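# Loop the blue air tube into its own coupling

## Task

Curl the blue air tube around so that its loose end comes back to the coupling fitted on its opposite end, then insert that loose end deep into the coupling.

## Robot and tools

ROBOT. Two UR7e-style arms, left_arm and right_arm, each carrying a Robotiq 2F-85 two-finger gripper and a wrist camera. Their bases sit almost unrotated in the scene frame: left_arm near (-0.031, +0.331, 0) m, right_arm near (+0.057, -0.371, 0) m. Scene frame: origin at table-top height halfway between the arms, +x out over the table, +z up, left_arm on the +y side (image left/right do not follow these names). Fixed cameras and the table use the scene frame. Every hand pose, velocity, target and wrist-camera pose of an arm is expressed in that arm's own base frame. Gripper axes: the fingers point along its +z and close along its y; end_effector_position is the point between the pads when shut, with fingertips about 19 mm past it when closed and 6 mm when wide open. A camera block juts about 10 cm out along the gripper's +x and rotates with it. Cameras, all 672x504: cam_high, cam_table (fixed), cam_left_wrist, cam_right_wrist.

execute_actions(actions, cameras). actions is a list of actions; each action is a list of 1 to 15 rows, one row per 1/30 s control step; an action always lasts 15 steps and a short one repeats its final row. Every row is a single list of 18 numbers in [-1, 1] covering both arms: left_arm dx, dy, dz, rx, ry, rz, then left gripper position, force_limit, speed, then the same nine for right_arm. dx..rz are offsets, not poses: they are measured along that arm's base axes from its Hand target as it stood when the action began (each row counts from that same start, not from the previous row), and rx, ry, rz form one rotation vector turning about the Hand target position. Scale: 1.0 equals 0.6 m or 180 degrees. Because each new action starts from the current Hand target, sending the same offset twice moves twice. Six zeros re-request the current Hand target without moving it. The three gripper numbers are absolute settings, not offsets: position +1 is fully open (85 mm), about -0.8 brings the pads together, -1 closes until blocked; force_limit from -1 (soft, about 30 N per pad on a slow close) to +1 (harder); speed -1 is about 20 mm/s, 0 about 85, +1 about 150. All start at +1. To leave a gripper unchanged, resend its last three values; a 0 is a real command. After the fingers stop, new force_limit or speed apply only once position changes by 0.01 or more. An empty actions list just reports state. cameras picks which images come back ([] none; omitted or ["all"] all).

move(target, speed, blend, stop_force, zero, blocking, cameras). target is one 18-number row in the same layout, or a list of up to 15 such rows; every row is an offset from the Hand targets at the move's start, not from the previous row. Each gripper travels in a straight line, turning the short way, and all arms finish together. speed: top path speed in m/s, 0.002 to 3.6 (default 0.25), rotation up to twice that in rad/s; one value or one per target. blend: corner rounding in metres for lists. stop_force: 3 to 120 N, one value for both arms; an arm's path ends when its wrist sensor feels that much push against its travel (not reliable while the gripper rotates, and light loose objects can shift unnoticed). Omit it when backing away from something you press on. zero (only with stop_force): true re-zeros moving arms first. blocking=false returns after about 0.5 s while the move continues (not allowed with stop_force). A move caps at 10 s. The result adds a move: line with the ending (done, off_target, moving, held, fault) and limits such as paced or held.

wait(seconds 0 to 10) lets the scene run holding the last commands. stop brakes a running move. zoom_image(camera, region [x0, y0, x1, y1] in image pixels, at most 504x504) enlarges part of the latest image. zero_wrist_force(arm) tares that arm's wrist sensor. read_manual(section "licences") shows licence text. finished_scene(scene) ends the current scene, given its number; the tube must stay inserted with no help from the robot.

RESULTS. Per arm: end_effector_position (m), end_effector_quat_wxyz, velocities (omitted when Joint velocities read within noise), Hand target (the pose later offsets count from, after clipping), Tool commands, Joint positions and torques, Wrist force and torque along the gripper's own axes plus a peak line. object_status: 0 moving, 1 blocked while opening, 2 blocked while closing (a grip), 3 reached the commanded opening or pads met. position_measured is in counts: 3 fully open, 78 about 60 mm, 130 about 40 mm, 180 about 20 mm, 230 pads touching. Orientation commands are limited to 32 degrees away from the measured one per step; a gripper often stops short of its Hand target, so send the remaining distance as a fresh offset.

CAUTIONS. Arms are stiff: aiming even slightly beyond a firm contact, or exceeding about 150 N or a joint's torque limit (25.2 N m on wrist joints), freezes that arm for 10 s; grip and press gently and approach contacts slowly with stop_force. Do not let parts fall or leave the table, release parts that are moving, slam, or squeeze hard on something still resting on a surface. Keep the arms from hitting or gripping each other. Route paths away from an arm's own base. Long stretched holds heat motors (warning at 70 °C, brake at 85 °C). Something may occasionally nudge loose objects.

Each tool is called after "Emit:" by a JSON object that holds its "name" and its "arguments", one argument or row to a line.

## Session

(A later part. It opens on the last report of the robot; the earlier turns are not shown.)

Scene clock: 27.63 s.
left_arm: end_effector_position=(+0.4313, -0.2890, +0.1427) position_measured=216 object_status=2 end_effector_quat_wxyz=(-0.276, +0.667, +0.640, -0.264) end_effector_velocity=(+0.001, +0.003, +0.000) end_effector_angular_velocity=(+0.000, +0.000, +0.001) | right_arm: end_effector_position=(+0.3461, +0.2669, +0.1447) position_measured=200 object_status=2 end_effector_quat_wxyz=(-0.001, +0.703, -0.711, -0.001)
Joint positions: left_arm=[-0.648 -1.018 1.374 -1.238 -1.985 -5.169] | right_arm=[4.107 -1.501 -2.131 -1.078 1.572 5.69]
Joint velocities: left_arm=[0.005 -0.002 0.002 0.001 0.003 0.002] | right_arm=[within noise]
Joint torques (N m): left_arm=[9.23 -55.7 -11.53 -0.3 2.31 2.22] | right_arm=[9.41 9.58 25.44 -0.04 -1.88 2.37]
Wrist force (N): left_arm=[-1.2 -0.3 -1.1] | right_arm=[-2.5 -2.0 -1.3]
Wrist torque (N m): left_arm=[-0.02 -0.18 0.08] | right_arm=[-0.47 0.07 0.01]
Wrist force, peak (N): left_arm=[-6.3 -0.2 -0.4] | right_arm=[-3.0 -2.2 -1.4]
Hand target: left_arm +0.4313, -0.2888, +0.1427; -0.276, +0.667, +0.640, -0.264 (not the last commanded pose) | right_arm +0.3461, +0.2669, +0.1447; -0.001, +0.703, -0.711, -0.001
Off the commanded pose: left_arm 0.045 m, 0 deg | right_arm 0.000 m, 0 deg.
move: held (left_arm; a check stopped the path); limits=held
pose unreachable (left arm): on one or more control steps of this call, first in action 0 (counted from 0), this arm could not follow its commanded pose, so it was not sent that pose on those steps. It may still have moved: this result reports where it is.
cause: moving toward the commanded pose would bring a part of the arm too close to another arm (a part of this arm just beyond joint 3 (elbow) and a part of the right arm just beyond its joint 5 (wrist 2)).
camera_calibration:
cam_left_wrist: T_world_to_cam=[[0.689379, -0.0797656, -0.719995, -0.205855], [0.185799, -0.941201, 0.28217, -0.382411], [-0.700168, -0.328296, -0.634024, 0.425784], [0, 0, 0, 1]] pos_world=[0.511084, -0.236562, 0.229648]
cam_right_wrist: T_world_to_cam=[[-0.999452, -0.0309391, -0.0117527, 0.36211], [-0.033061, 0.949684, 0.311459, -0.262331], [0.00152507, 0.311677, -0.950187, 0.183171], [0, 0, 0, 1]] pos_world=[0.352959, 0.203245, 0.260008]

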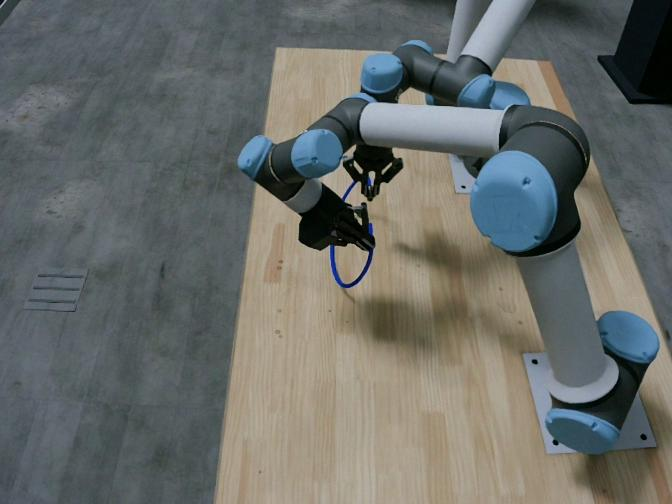

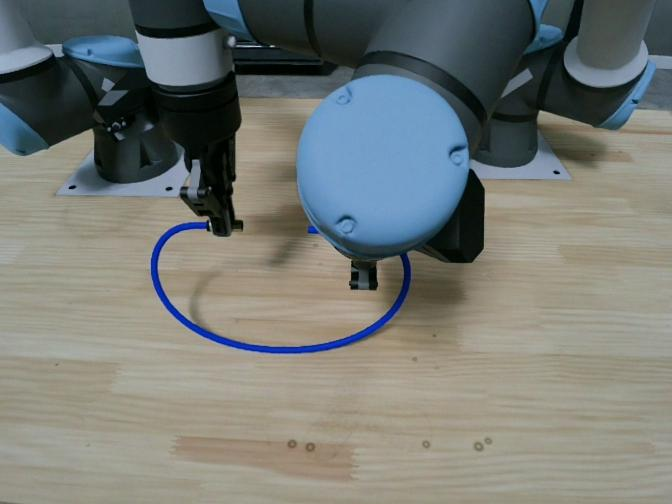

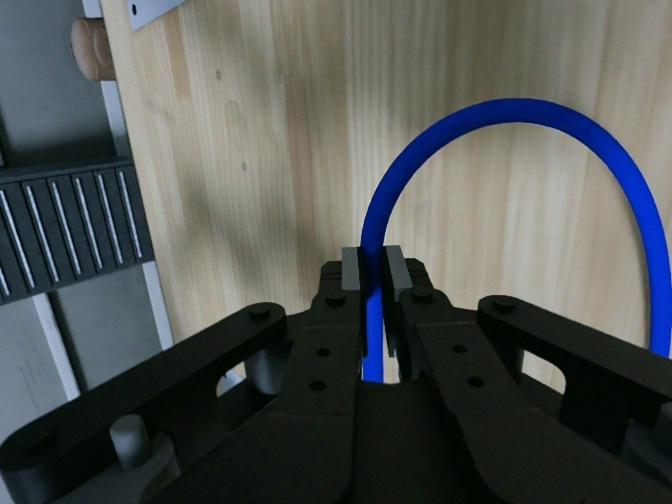

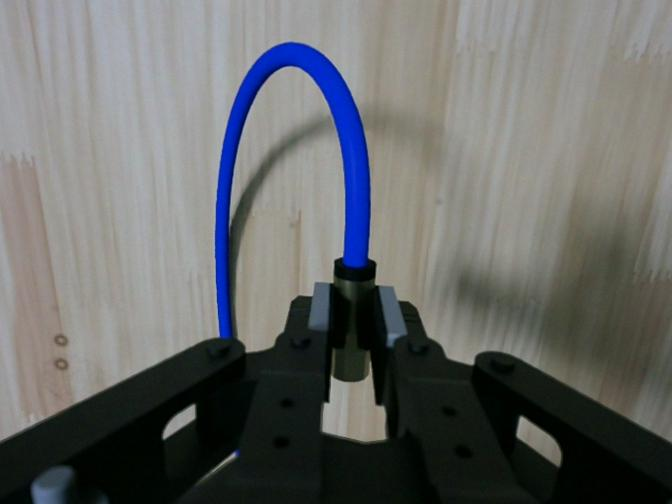

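Emit:
{"name": "move", "arguments": {
  "target": [-0.0207,0.0009,0.0085,-0.0105,-0.2498,0,-0.98,0,-1,0,0,0,0,0,0,-0.98,0.2,-1],
  "speed": 0.22,
  "cameras": []
}}

Emit:
{"name": "move", "arguments": {
  "target": [-0.0038,-0.0916,0,0,0,0,-0.98,0,-1,0,0,0,0,0,0,-0.98,0.2,-1],
  "speed": 0.1
}}

Emit:
{"name": "zoom_image", "arguments": {
  "camera": "cam_table",
  "region": [190, 170, 330, 275]
}}

Emit:
{"name": "zoom_image", "arguments": {
  "camera": "cam_right_wrist",
  "region": [280, 340, 420, 460]
}}

Scene clock: 31.07 s.
left_arm: end_effector_position=(+0.4189, -0.2882, +0.1478) position_measured=216 object_status=2 end_effector_quat_wxyz=(+0.000, +0.722, +0.692, +0.000) | right_arm: end_effector_position=(+0.3461, +0.2669, +0.1447) position_measured=200 object_status=2 end_effector_quat_wxyz=(-0.001, +0.703, -0.711, -0.001)
Joint positions: left_arm=[-0.868 -1.47 1.948 -2.049 -1.57 -5.539] | right_arm=[4.107 -1.501 -2.131 -1.078 1.572 5.69]
Joint velocities: within noise
Joint torques (N m): left_arm=[-9.19 -36.87 -12.11 -3.66 3.18 -2.71] | right_arm=[9.15 11.15 17.82 0.61 -1.17 2.49]
Wrist force (N): left_arm=[-1.0 0.1 -0.3] | right_arm=[-2.7 -2.2 -0.6]
Wrist torque (N m): left_arm=[0.01 -0.31 0.12] | right_arm=[-0.47 0.06 0.02]
Wrist force, peak (N): left_arm=[-1.7 -0.3 -0.9] | right_arm=[-2.8 -2.3 -1.3]
Hand target: left_arm +0.4189, -0.2882, +0.1478; +0.000, +0.722, +0.692, +0.000 | right_arm +0.3461, +0.2669, +0.1447; -0.001, +0.703, -0.711, -0.001
Off the commanded pose: left_arm 0.000 m, 0 deg | right_arm 0.000 m, 0 deg.
move: done
No camera images: "cameras" was empty.

Scene clock: 32.07 s.
left_arm: end_effector_position=(+0.4171, -0.3234, +0.1479) position_measured=216 object_status=2 end_effector_quat_wxyz=(+0.000, +0.722, +0.692, +0.000) | right_arm: end_effector_position=(+0.3461, +0.2669, +0.1447) position_measured=200 object_status=2 end_effector_quat_wxyz=(-0.001, +0.703, -0.711, -0.001)
Joint positions: left_arm=[-0.915 -1.426 1.897 -2.042 -1.57 -5.586] | right_arm=[4.107 -1.501 -2.131 -1.078 1.572 5.69]
Joint velocities: within noise
Joint torques (N m): left_arm=[9.45 -38.14 -11.7 -3.95 0.17 2.43] | right_arm=[8.83 11.32 16.21 0.66 -1.05 2.36]
Wrist force (N): left_arm=[-0.9 0.1 -0.7] | right_arm=[-2.3 -2.1 -1.3]
Wrist torque (N m): left_arm=[0.03 -0.25 0.12] | right_arm=[-0.46 0.11 0.01]
Wrist force, peak (N): left_arm=[-5.1 -0.1 0.2] | right_arm=[-2.7 -2.3 -1.2]
Hand target: left_arm +0.4171, -0.3232, +0.1479; +0.000, +0.722, +0.692, +0.000 (not the last commanded pose) | right_arm +0.3461, +0.2669, +0.1447; -0.001, +0.703, -0.711, -0.001
Off the commanded pose: left_arm 0.020 m, 0 deg | right_arm 0.000 m, 0 deg.
move: held (left_arm; a check stopped the path); limits=held
pose unreachable (left arm): on one or more control steps of this call, first in action 0 (counted from 0), this arm could not follow its commanded pose, so it was not sent that pose on those steps. It may still have moved: this result reports where it is.
cause: moving toward the commanded pose would bring a part of the arm too close to another arm (a part of this arm just beyond joint 3 (elbow) and a part of the right arm just beyond its joint 3 (elbow)).
camera_calibration:
cam_left_wrist: T_world_to_cam=[[0.995488, -0.0928839, -0.0193986, -0.430616], [-0.0797699, -0.929917, 0.359014, -0.3106], [-0.0513857, -0.355847, -0.933131, 0.172559], [0, 0, 0, 1]] pos_world=[0.412764, -0.267425, 0.264177]
cam_right_wrist: T_world_to_cam=[[-0.999452, -0.0309391, -0.0117527, 0.36211], [-0.033061, 0.949684, 0.311459, -0.262331], [0.00152507, 0.311677, -0.950187, 0.183171], [0, 0, 0, 1]] pos_world=[0.352959, 0.203245, 0.260008]

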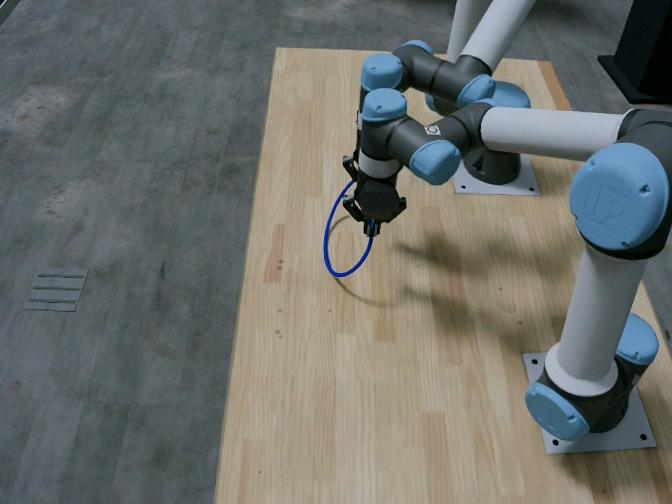

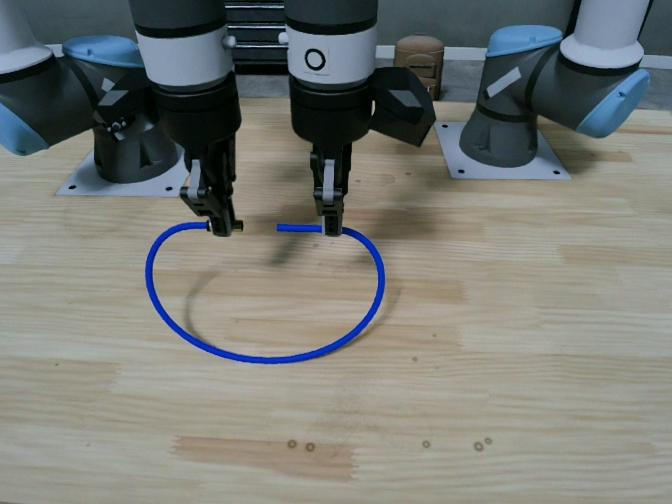

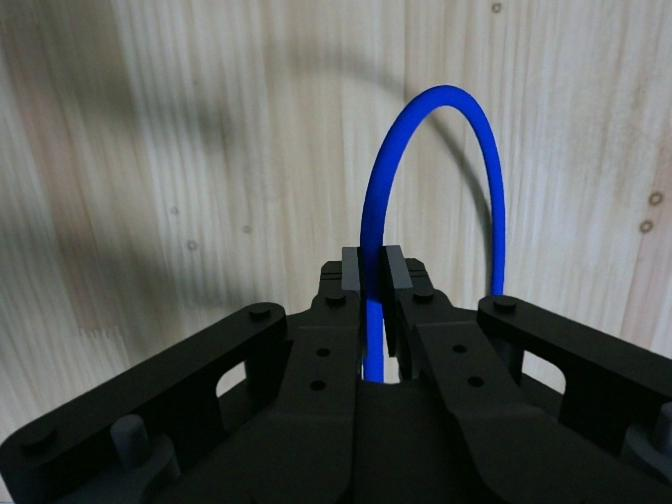

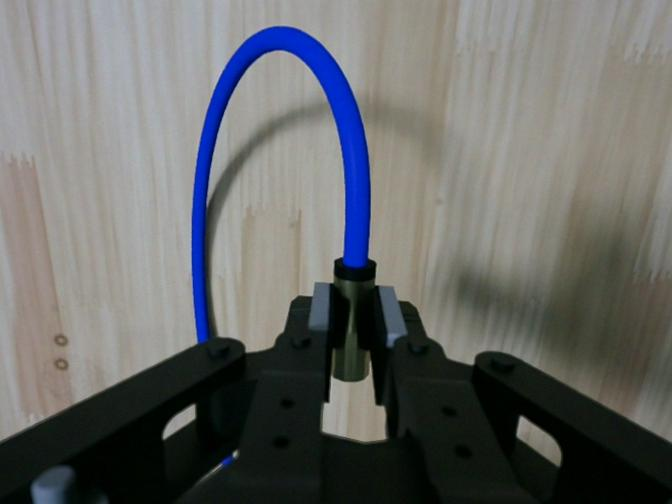

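Scaled by 3.600 from the camera's 672x504 image, which has a finer 960x720 frame.

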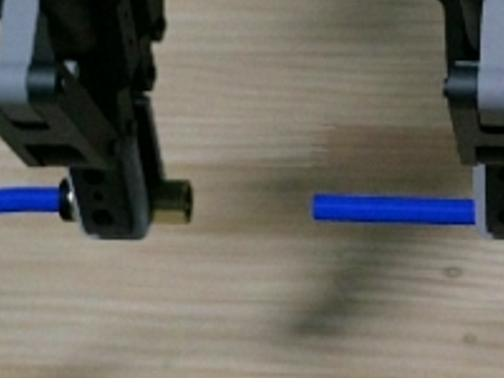

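Scaled by 3.600 from the camera's 672x504 image, which has a finer 960x720 frame.

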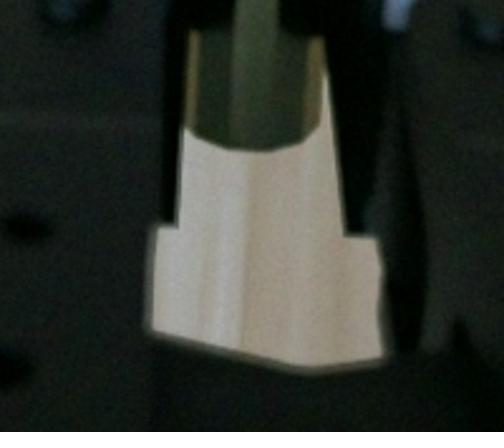

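Emit:
{"name": "move", "arguments": {
  "target": [0,0,0,0,0,0,-0.98,0,-1,0,0,0,0,0,0,-1,0.8,-1],
  "cameras": []
}}

Emit:
{"name": "move", "arguments": {
  "target": [0,0.02,0,0,0,0,-0.98,0,-1,0.0187,-0.0002,-0.0087,0.0033,0.2778,0,-1,0.8,-1],
  "speed": 0.2
}}

Emit:
{"name": "zoom_image", "arguments": {
  "camera": "cam_table",
  "region": [190, 170, 370, 305]
}}

Emit:
{"name": "zoom_image", "arguments": {
  "camera": "cam_right_wrist",
  "region": [220, 240, 470, 450]
}}

Scene clock: 34.03 s.
left_arm: end_effector_position=(+0.4171, -0.3232, +0.1479) position_measured=216 object_status=2 end_effector_quat_wxyz=(+0.000, +0.722, +0.692, +0.000) | right_arm: end_effector_position=(+0.3461, +0.2669, +0.1447) position_measured=200 object_status=2 end_effector_quat_wxyz=(-0.001, +0.703, -0.711, -0.001)
Joint positions: left_arm=[-0.915 -1.426 1.897 -2.042 -1.57 -5.586] | right_arm=[4.107 -1.501 -2.131 -1.078 1.572 5.69]
Joint velocities: within noise
Joint torques (N m): left_arm=[10.69 -39.45 -16.44 -3.68 0.1 2.66] | right_arm=[9.41 11.89 13.18 1.05 -0.54 2.36]
Wrist force (N): left_arm=[-0.9 0.0 -0.6] | right_arm=[-2.0 -2.2 -1.1]
Wrist torque (N m): left_arm=[0.02 -0.25 0.12] | right_arm=[-0.47 0.05 0.01]
Wrist force, peak (N): left_arm=[-1.1 0.1 -0.6] | right_arm=[-2.4 -2.4 -1.1]
Hand target: left_arm +0.4171, -0.3232, +0.1479; +0.000, +0.722, +0.692, +0.000 | right_arm +0.3461, +0.2669, +0.1447; -0.001, +0.703, -0.711, -0.001
Off the commanded pose: left_arm 0.000 m, 0 deg | right_arm 0.000 m, 0 deg.
move: done
No camera images: "cameras" was empty.

Scene clock: 36.10 s.
left_arm: end_effector_position=(+0.4171, -0.3148, +0.1479) position_measured=216 object_status=2 end_effector_quat_wxyz=(+0.000, +0.722, +0.692, +0.000) | right_arm: end_effector_position=(+0.3531, +0.2669, +0.1417) position_measured=200 object_status=2 end_effector_quat_wxyz=(+0.177, +0.679, -0.689, -0.183)
Joint positions: left_arm=[-0.905 -1.438 1.911 -2.044 -1.57 -5.575] | right_arm=[3.89 -1.779 -1.826 -1.493 1.922 5.407]
Joint velocities: within noise
Joint torques (N m): left_arm=[11.2 -38.93 -13.13 -3.97 0.25 2.46] | right_arm=[9.11 45.34 10.8 3.83 -1.26 2.9]
Wrist force (N): left_arm=[-1.0 0.1 0.4] | right_arm=[-2.2 -1.8 -0.7]
Wrist torque (N m): left_arm=[0.03 -0.23 0.13] | right_arm=[-0.20 0.17 -0.15]
Wrist force, peak (N): left_arm=[-1.0 0.3 -0.6] | right_arm=[-2.4 -4.4 -1.2]
Hand target: left_arm +0.4171, -0.3148, +0.1479; +0.000, +0.722, +0.692, +0.000 (not the last commanded pose) | right_arm +0.3531, +0.2670, +0.1417; +0.177, +0.679, -0.689, -0.183 (not the last commanded pose)
Off the commanded pose: left_arm 0.004 m, 0 deg | right_arm 0.005 m, 20 deg.
move: held (right_arm; a check stopped the path), off_target (left_arm; braked when a check withheld steps of right_arm); limits=held
pose unreachable (right arm): on one or more control steps of this call, first in action 0 (counted from 0), this arm could not follow its commanded pose, so it was not sent that pose on those steps. It may still have moved: this result reports where it is.
cause: moving toward the commanded pose would bring a part of the arm too close to another arm (a part of this arm just beyond joint 3 (elbow) and a part of the left arm just beyond its joint 5 (wrist 2)).
camera_calibration:
cam_left_wrist: T_world_to_cam=[[0.995488, -0.0928801, -0.01939, -0.42981], [-0.0797646, -0.929884, 0.359101, -0.302526], [-0.0513837, -0.355934, -0.933097, 0.175623], [0, 0, 0, 1]] pos_world=[0.412764, -0.258725, 0.264177]
cam_right_wrist: T_world_to_cam=[[-0.875691, -0.0305663, 0.481903, 0.25523], [0.129403, 0.946635, 0.295189, -0.315437], [-0.465209, 0.320854, -0.825005, 0.324913], [0, 0, 0, 1]] pos_world=[0.415474, 0.202156, 0.238172]

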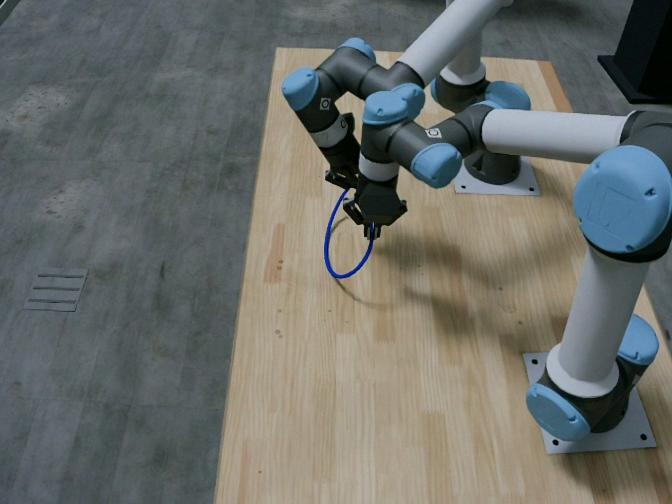

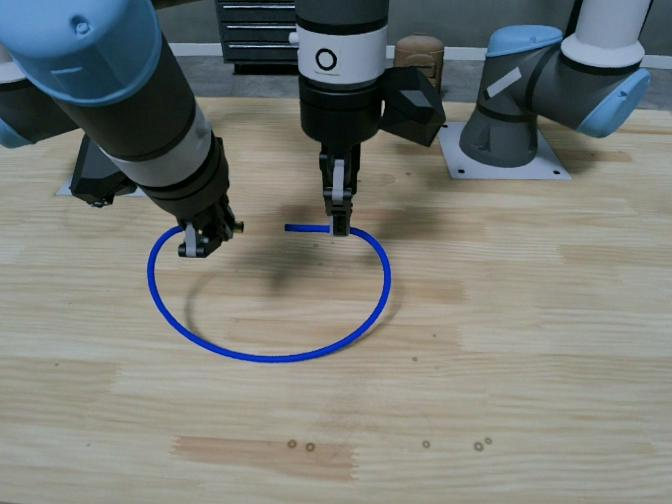

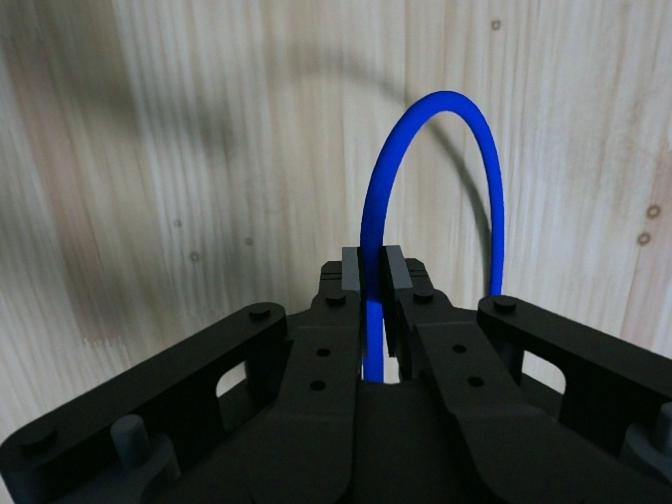

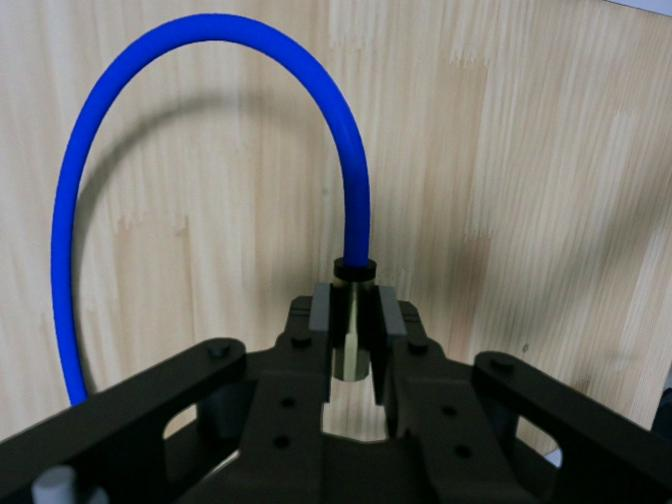

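Scaled by 2.800 from the camera's 672x504 image, which has a finer 960x720 frame.

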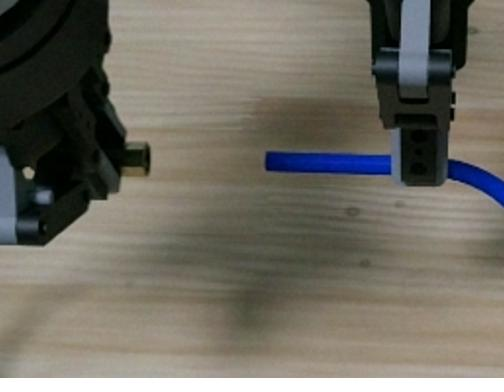

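Scaled by 2.016 from the camera's 672x504 image, which has a finer 960x720 frame.

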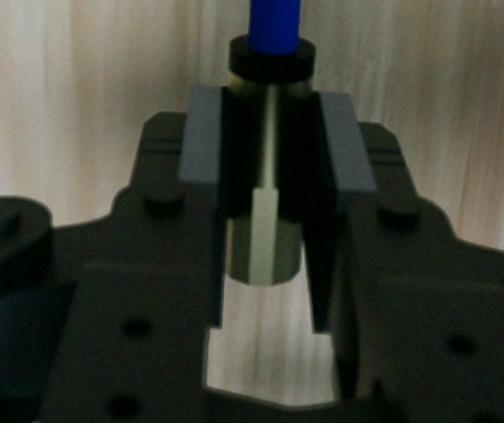

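Emit:
{"name": "move", "arguments": {
  "target": [0.004,0.093,0,0,0,0,-0.98,0,-1,0,0,0,0,0,0,-1,0.8,-1],
  "speed": 0.15,
  "cameras": []
}}

Emit:
{"name": "move", "arguments": {
  "target": [0,0,0,0,0,0,-0.98,0,-1,0.01,-0.0001,-0.0109,0.0024,0.1972,0,-1,0.8,-1],
  "speed": 0.2
}}

Emit:
{"name": "zoom_image", "arguments": {
  "camera": "cam_table",
  "region": [190, 170, 420, 340]
}}

Emit:
{"name": "zoom_image", "arguments": {
  "camera": "cam_right_wrist",
  "region": [220, 240, 470, 450]
}}

Scene clock: 37.53 s.
left_arm: end_effector_position=(+0.4195, -0.2592, +0.1479) position_measured=216 object_status=2 end_effector_quat_wxyz=(+0.000, +0.722, +0.692, +0.000) | right_arm: end_effector_position=(+0.3531, +0.2670, +0.1417) position_measured=200 object_status=2 end_effector_quat_wxyz=(+0.177, +0.679, -0.689, -0.183)
Joint positions: left_arm=[-0.828 -1.506 1.988 -2.053 -1.57 -5.498] | right_arm=[3.891 -1.779 -1.826 -1.492 1.922 5.407]
Joint velocities: within noise
Joint torques (N m): left_arm=[11 -36 -12.24 -3.96 -2.12 2.53] | right_arm=[8.92 41.8 12.16 3.38 -1.33 2.48]
Wrist force (N): left_arm=[-1.3 -0.1 -0.4] | right_arm=[-2.8 -1.4 -1.4]
Wrist torque (N m): left_arm=[0.00 -0.36 0.13] | right_arm=[-0.19 0.11 -0.18]
Wrist force, peak (N): left_arm=[-2.0 0.0 -0.7] | right_arm=[-3.0 -2.4 -0.5]
Hand target: left_arm +0.4195, -0.2590, +0.1479; +0.000, +0.722, +0.692, +0.000 | right_arm +0.3531, +0.2670, +0.1417; +0.177, +0.679, -0.689, -0.183
Off the commanded pose: left_arm 0.000 m, 0 deg | right_arm 0.000 m, 0 deg.
move: done
No camera images: "cameras" was empty.

Scene clock: 39.77 s.
left_arm: end_effector_position=(+0.4195, -0.2590, +0.1479) position_measured=216 object_status=2 end_effector_quat_wxyz=(+0.000, +0.722, +0.692, +0.000) | right_arm: end_effector_position=(+0.3591, +0.2669, +0.1352) position_measured=200 object_status=2 end_effector_quat_wxyz=(+0.376, +0.591, -0.601, -0.384)
Joint positions: left_arm=[-0.827 -1.507 1.988 -2.053 -1.57 -5.498] | right_arm=[3.766 -2.164 -1.468 -2.123 2.146 5.017]
Joint velocities: within noise
Joint torques (N m): left_arm=[10.88 -35.04 -16.76 -3.81 -2.13 2.39] | right_arm=[-9.07 29.96 26.39 -3.55 1.96 -2.43]
Wrist force (N): left_arm=[-1.3 0.1 0.3] | right_arm=[-2.3 -1.4 -1.0]
Wrist torque (N m): left_arm=[0.04 -0.32 0.14] | right_arm=[0.10 0.30 -0.31]
Wrist force, peak (N): left_arm=[-1.7 -0.2 -1.0] | right_arm=[-3.1 -2.0 -0.6]
Hand target: left_arm +0.4195, -0.2590, +0.1479; +0.000, +0.722, +0.692, +0.000 | right_arm +0.3591, +0.2669, +0.1352; +0.376, +0.591, -0.601, -0.384
Off the commanded pose: left_arm 0.000 m, 0 deg | right_arm 0.000 m, 0 deg.
move: done
camera_calibration:
cam_left_wrist: T_world_to_cam=[[0.995488, -0.0928801, -0.01939, -0.427016], [-0.0797646, -0.929884, 0.359101, -0.250448], [-0.0513837, -0.355934, -0.933097, 0.195608], [0, 0, 0, 1]] pos_world=[0.415164, -0.202925, 0.264177]
cam_right_wrist: T_world_to_cam=[[-0.433888, -0.0359435, 0.900249, 0.0498889], [0.278879, 0.944774, 0.172131, -0.350809], [-0.856719, 0.325746, -0.399902, 0.404195], [0, 0, 0, 1]] pos_world=[0.465761, 0.201563, 0.177111]

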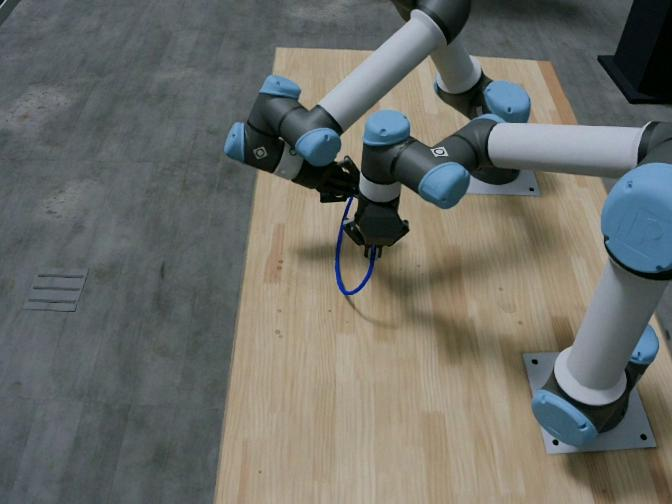

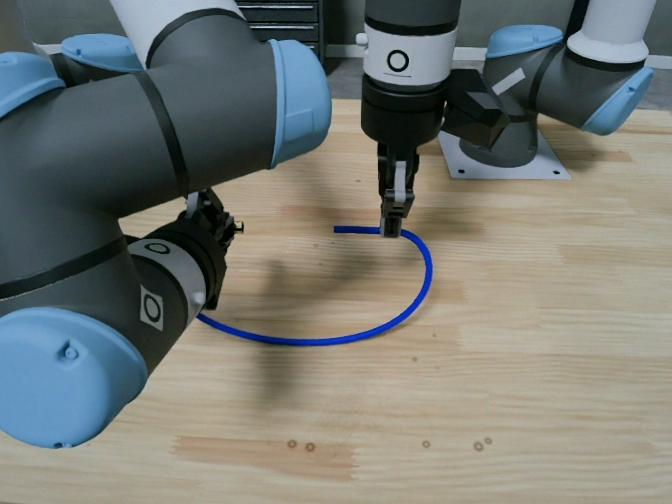

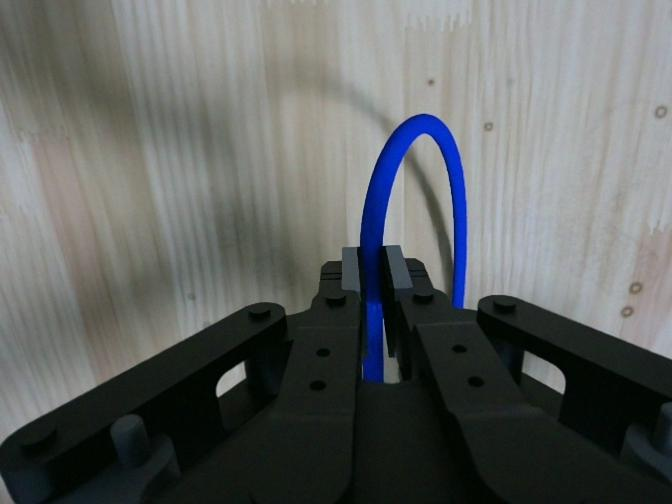

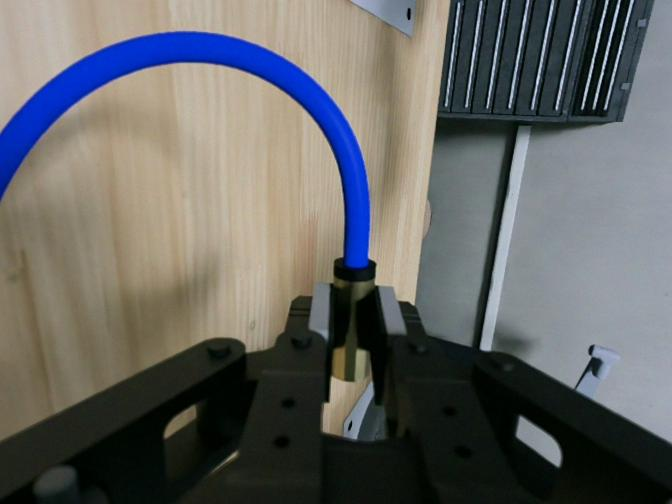

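Scaled by 2.191 from the camera's 672x504 image, which has a finer 960x720 frame.

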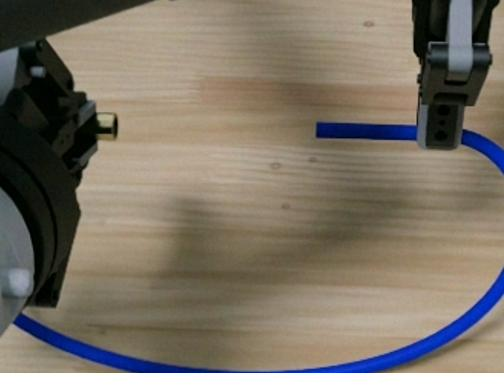

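Scaled by 2.016 from the camera's 672x504 image, which has a finer 960x720 frame.

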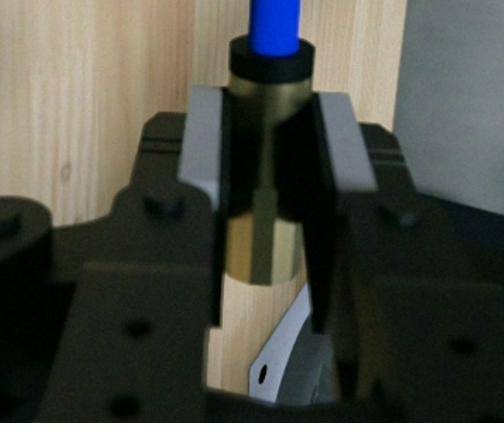

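Emit:
{"name": "move", "arguments": {
  "target": [0,0,0,0,0,0,-0.98,0,-1,0.0014,0.1167,0,0,0,0,-1,0.8,-1],
  "speed": 0.12
}}

Emit:
{"name": "zoom_image", "arguments": {
  "camera": "cam_table",
  "region": [260, 170, 420, 290]
}}

Emit:
{"name": "zoom_image", "arguments": {
  "camera": "cam_right_wrist",
  "region": [280, 320, 420, 460]
}}

Emit:
{"name": "zoom_image", "arguments": {
  "camera": "cam_left_wrist",
  "region": [300, 280, 460, 400]
}}

Scene clock: 42.10 s.
left_arm: end_effector_position=(+0.4195, -0.2590, +0.1479) position_measured=216 object_status=2 end_effector_quat_wxyz=(+0.000, +0.722, +0.692, +0.000) | right_arm: end_effector_position=(+0.3599, +0.3367, +0.1352) position_measured=200 object_status=2 end_effector_quat_wxyz=(+0.376, +0.591, -0.601, -0.384)
Joint positions: left_arm=[-0.827 -1.507 1.988 -2.053 -1.57 -5.498] | right_arm=[3.85 -2.23 -1.36 -2.135 2.217 5.07]
Joint velocities: within noise
Joint torques (N m): left_arm=[10.66 -34.86 -20.07 -3.55 -2.15 2.33] | right_arm=[9.08 34.78 31.48 -2.84 2.14 2.71]
Wrist force (N): left_arm=[-0.9 -0.1 0.0] | right_arm=[-1.7 -1.0 -1.1]
Wrist torque (N m): left_arm=[0.02 -0.21 0.13] | right_arm=[0.08 0.38 -0.24]
Wrist force, peak (N): left_arm=[-1.7 -0.1 -0.8] | right_arm=[-2.6 -1.8 -1.1]
Hand target: left_arm +0.4195, -0.2590, +0.1479; +0.000, +0.722, +0.692, +0.000 | right_arm +0.3599, +0.3369, +0.1352; +0.376, +0.591, -0.601, -0.384
Off the commanded pose: left_arm 0.000 m, 0 deg | right_arm 0.000 m, 0 deg.
move: done
camera_calibration:
cam_left_wrist: T_world_to_cam=[[0.995488, -0.0928801, -0.01939, -0.427016], [-0.0797646, -0.929884, 0.359101, -0.250448], [-0.0513837, -0.355934, -0.933097, 0.195608], [0, 0, 0, 1]] pos_world=[0.415164, -0.202925, 0.264177]
cam_right_wrist: T_world_to_cam=[[-0.433542, -0.035931, 0.900417, 0.0525538], [0.278853, 0.944811, 0.171968, -0.417041], [-0.856902, 0.32564, -0.399596, 0.382171], [0, 0, 0, 1]] pos_world=[0.466561, 0.271463, 0.177111]

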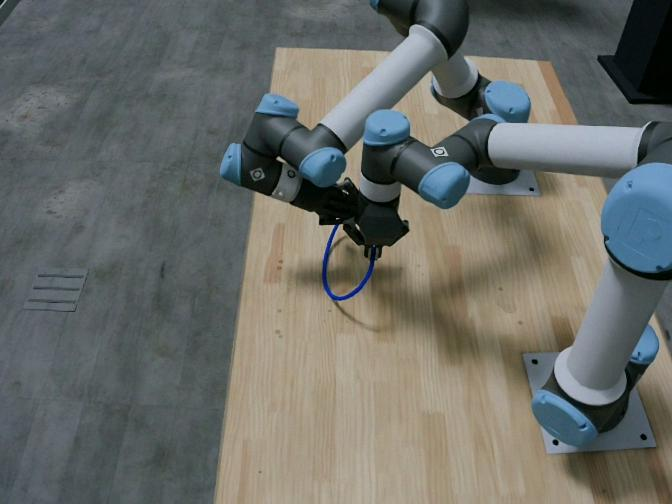

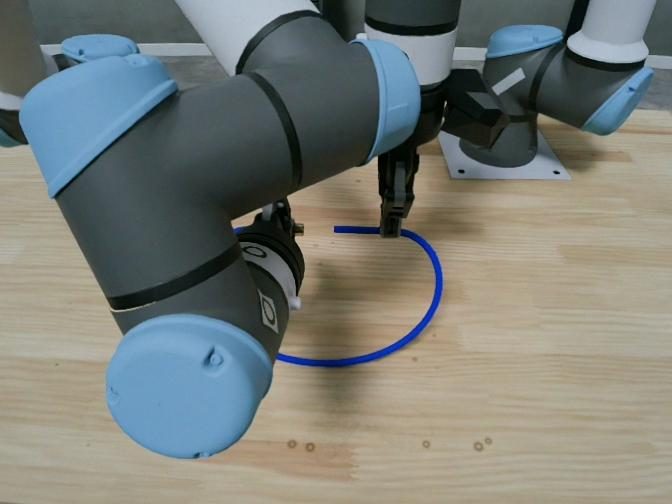

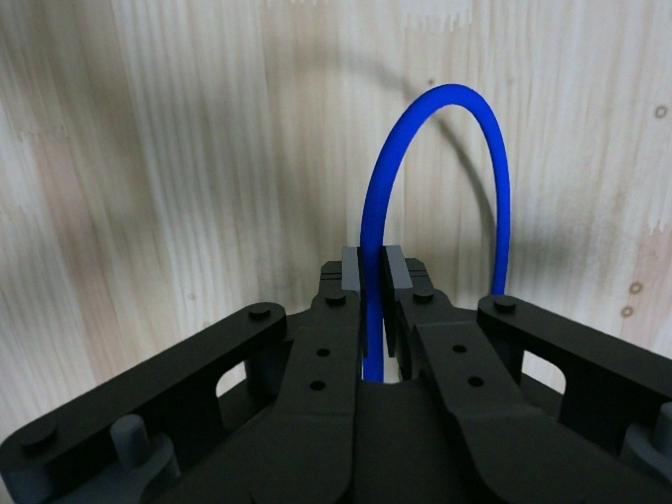

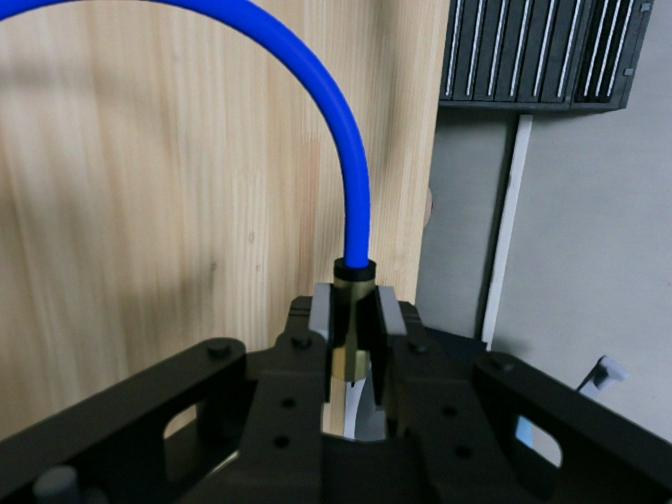

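Scaled by 3.150 from the camera's 672x504 image, which has a finer 960x720 frame.

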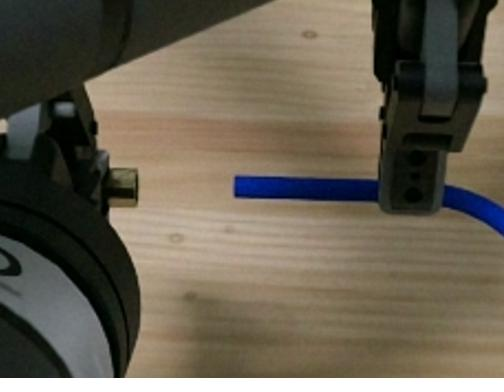

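Scaled by 3.600 from the camera's 672x504 image, which has a finer 960x720 frame.

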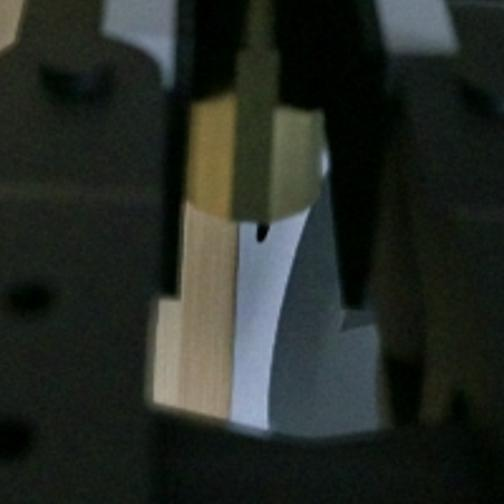

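Scaled by 3.150 from the camera's 672x504 image, which has a finer 960x720 frame.

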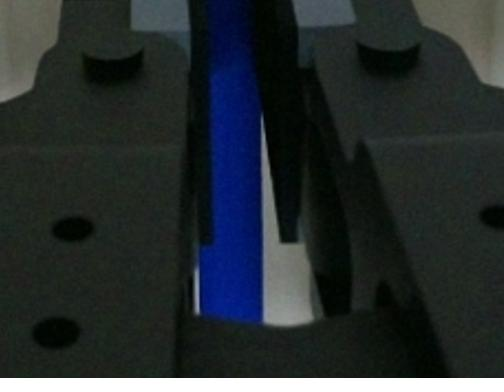

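Emit:
{"name": "move", "arguments": {
  "target": [0,0,0,0,0,0,-0.98,0,-1,0.0006,0.0467,0,0,0,0,-1,0.8,-1],
  "speed": 0.06
}}

Emit:
{"name": "zoom_image", "arguments": {
  "camera": "cam_table",
  "region": [280, 180, 400, 270]
}}

Emit:
{"name": "zoom_image", "arguments": {
  "camera": "cam_right_wrist",
  "region": [280, 320, 420, 460]
}}

Scene clock: 43.87 s.
left_arm: end_effector_position=(+0.4195, -0.2590, +0.1479) position_measured=216 object_status=2 end_effector_quat_wxyz=(+0.000, +0.722, +0.692, +0.000) | right_arm: end_effector_position=(+0.3603, +0.3648, +0.1352) position_measured=200 object_status=2 end_effector_quat_wxyz=(+0.376, +0.591, -0.601, -0.384)
Joint positions: left_arm=[-0.827 -1.507 1.988 -2.053 -1.57 -5.498] | right_arm=[3.881 -2.261 -1.309 -2.144 2.243 5.091]
Joint velocities: within noise
Joint torques (N m): left_arm=[9.68 -34.95 -21.38 -3.77 -2.1 2.43] | right_arm=[7.62 37.95 30.82 -2.62 2.27 2.86]
Wrist force (N): left_arm=[-0.3 -0.1 0.5] | right_arm=[-1.3 -1.2 -1.2]
Wrist torque (N m): left_arm=[0.01 -0.24 0.13] | right_arm=[0.11 0.37 -0.22]
Wrist force, peak (N): left_arm=[-0.8 0.0 -0.8] | right_arm=[-1.7 -1.5 -1.2]
Hand target: left_arm +0.4195, -0.2590, +0.1479; +0.000, +0.722, +0.692, +0.000 | right_arm +0.3603, +0.3649, +0.1352; +0.376, +0.591, -0.601, -0.384
Off the commanded pose: left_arm 0.000 m, 0 deg | right_arm 0.000 m, 0 deg.
move: done
camera_calibration:
cam_left_wrist: T_world_to_cam=[[0.995488, -0.0928801, -0.01939, -0.427016], [-0.0797646, -0.929884, 0.359101, -0.250448], [-0.0513837, -0.355934, -0.933097, 0.195608], [0, 0, 0, 1]] pos_world=[0.415164, -0.202925, 0.264177]
cam_right_wrist: T_world_to_cam=[[-0.433554, -0.0359721, 0.900409, 0.0537523], [0.278835, 0.944809, 0.172007, -0.443605], [-0.856903, 0.32564, -0.399596, 0.373396], [0, 0, 0, 1]] pos_world=[0.466961, 0.299463, 0.177111]

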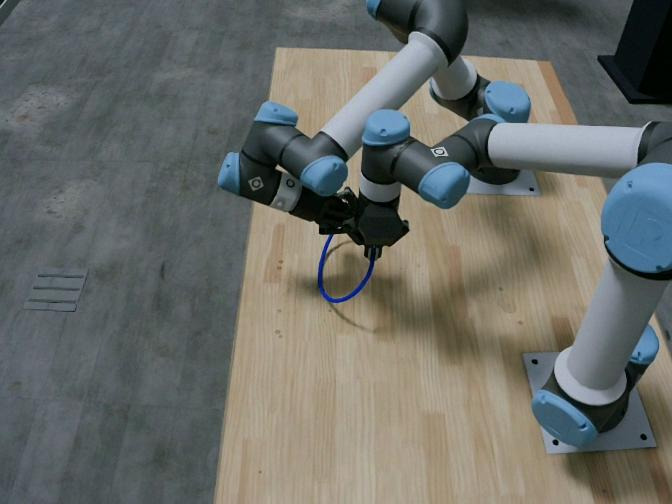

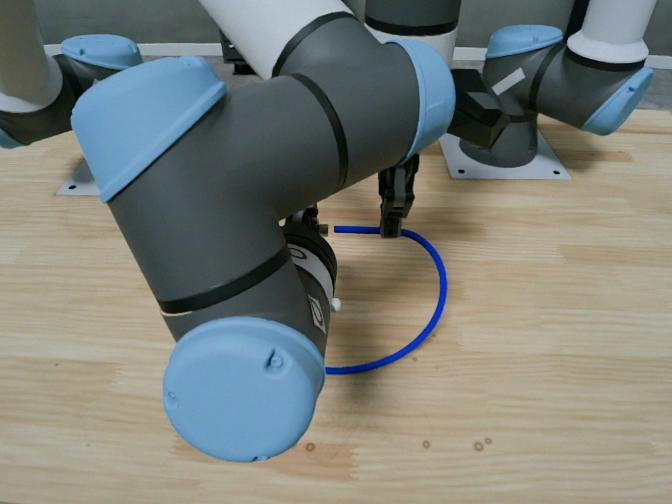

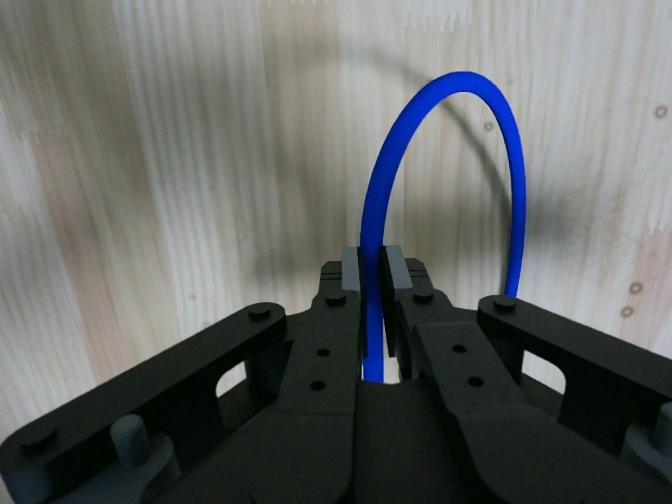

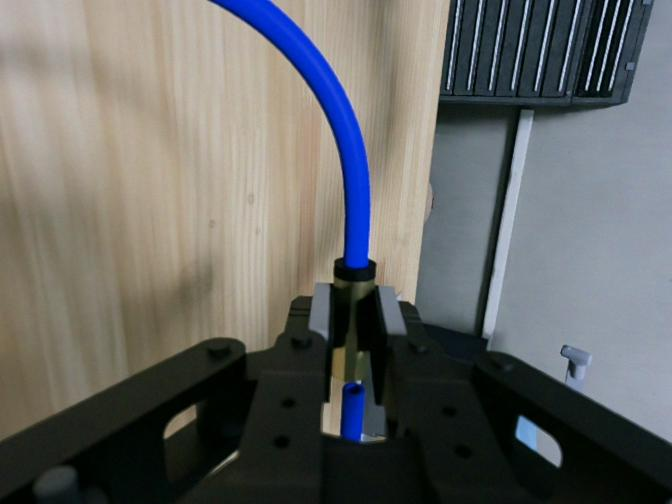

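Scaled by 4.200 from the camera's 672x504 image, which has a finer 960x720 frame.

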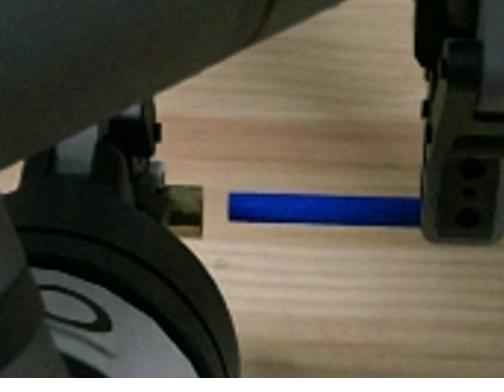

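Scaled by 3.600 from the camera's 672x504 image, which has a finer 960x720 frame.

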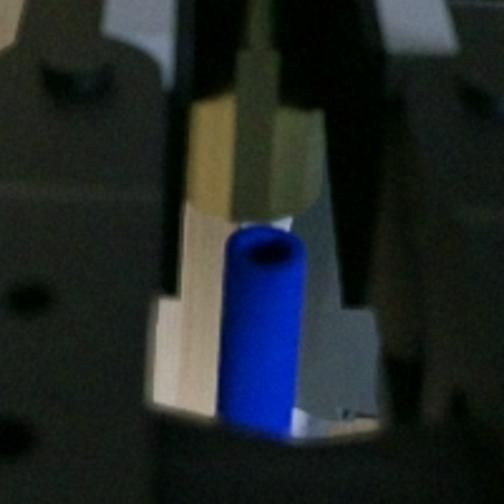

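Emit:
{"name": "move", "arguments": {
  "target": [
    [0,0,0,0,0,0,-0.98,0,-1,-0.0008,0,0.0018,0,0,0,-1,0.8,-1],
    [0,0,0,0,0,0,-0.98,0,-1,-0.0005,0.025,0.0018,0,0,0,-1,0.8,-1]
  ],
  "speed": 0.02,
  "stop_force": 12,
  "cameras": ["cam_table","cam_right_wrist"]
}}

Emit:
{"name": "zoom_image", "arguments": {
  "camera": "cam_table",
  "region": [280, 180, 400, 270]
}}

Emit:
{"name": "zoom_image", "arguments": {
  "camera": "cam_right_wrist",
  "region": [280, 320, 420, 460]
}}

Scene clock: 47.53 s.
left_arm: end_effector_position=(+0.4195, -0.2590, +0.1479) position_measured=216 object_status=2 end_effector_quat_wxyz=(+0.000, +0.722, +0.692, +0.000) | right_arm: end_effector_position=(+0.3600, +0.3799, +0.1363) position_measured=200 object_status=2 end_effector_quat_wxyz=(+0.376, +0.591, -0.601, -0.384)
Joint positions: left_arm=[-0.827 -1.507 1.988 -2.053 -1.57 -5.498] | right_arm=[3.897 -2.276 -1.279 -2.15 2.257 5.102]
Joint velocities: within noise
Joint torques (N m): left_arm=[8.58 -34.65 -27 -3.66 -1.9 2.39] | right_arm=[9.75 37.12 30 -2.59 2.45 2.55]
Wrist force (N): left_arm=[-0.3 -0.2 0.6] | right_arm=[-0.9 -1.0 -1.6]
Wrist torque (N m): left_arm=[0.01 -0.18 0.13] | right_arm=[0.10 0.35 -0.22]
Wrist force, peak (N): left_arm=[-0.9 -0.1 -0.3] | right_arm=[-1.5 -1.3 -1.4]
Hand target: left_arm +0.4195, -0.2590, +0.1479; +0.000, +0.722, +0.692, +0.000 | right_arm +0.3600, +0.3799, +0.1363; +0.376, +0.591, -0.601, -0.384
Off the commanded pose: left_arm 0.000 m, 0 deg | right_arm 0.000 m, 0 deg.
move: done
camera_calibration:
cam_right_wrist: T_world_to_cam=[[-0.433554, -0.0359721, 0.900409, 0.0531786], [0.278835, 0.944809, 0.172007, -0.458071], [-0.856903, 0.32564, -0.399596, 0.368629], [0, 0, 0, 1]] pos_world=[0.466661, 0.314663, 0.178211]
Images, in order (width x height): cam_table 672x504, cam_right_wrist 672x504.

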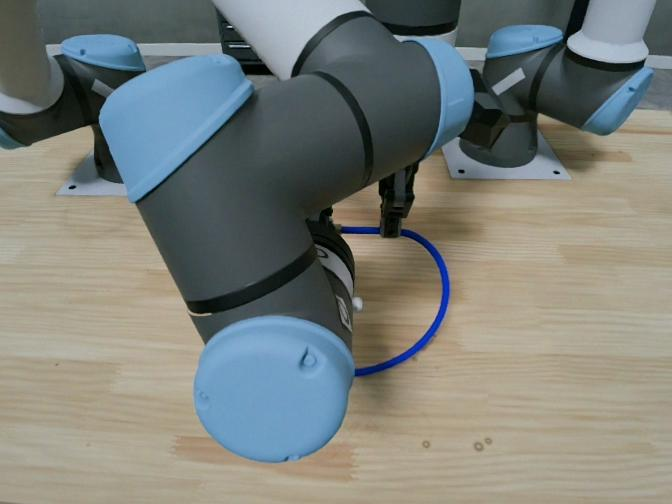

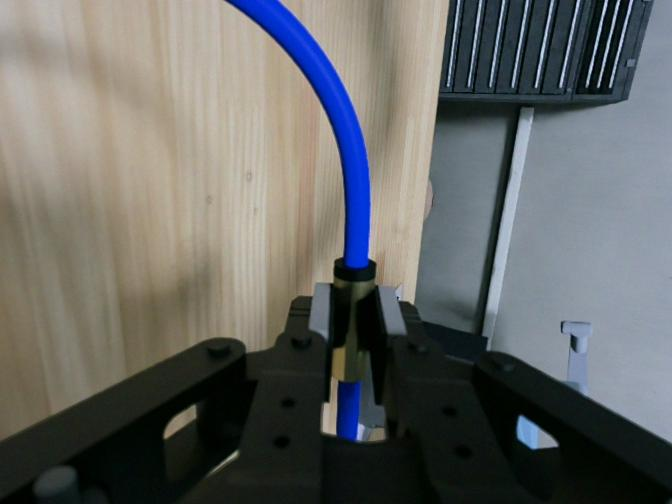

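Scaled by 4.200 from the camera's 672x504 image, which has a finer 960x720 frame.

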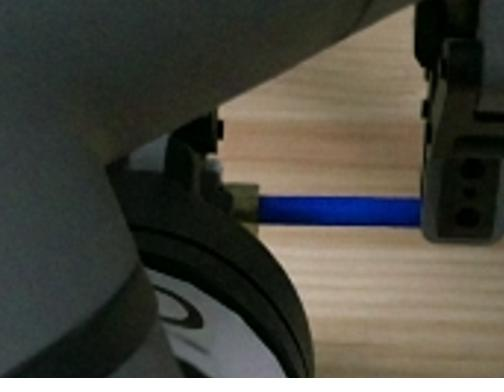

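Scaled by 3.600 from the camera's 672x504 image, which has a finer 960x720 frame.

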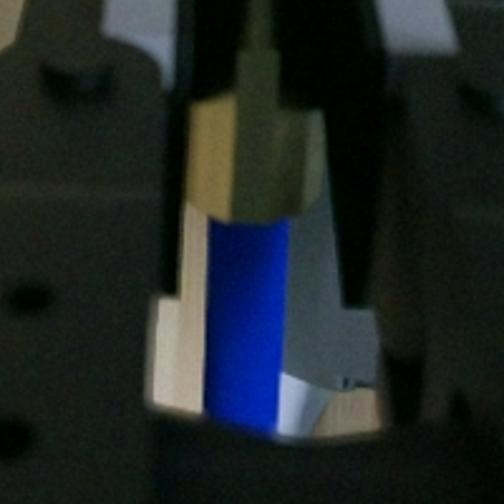

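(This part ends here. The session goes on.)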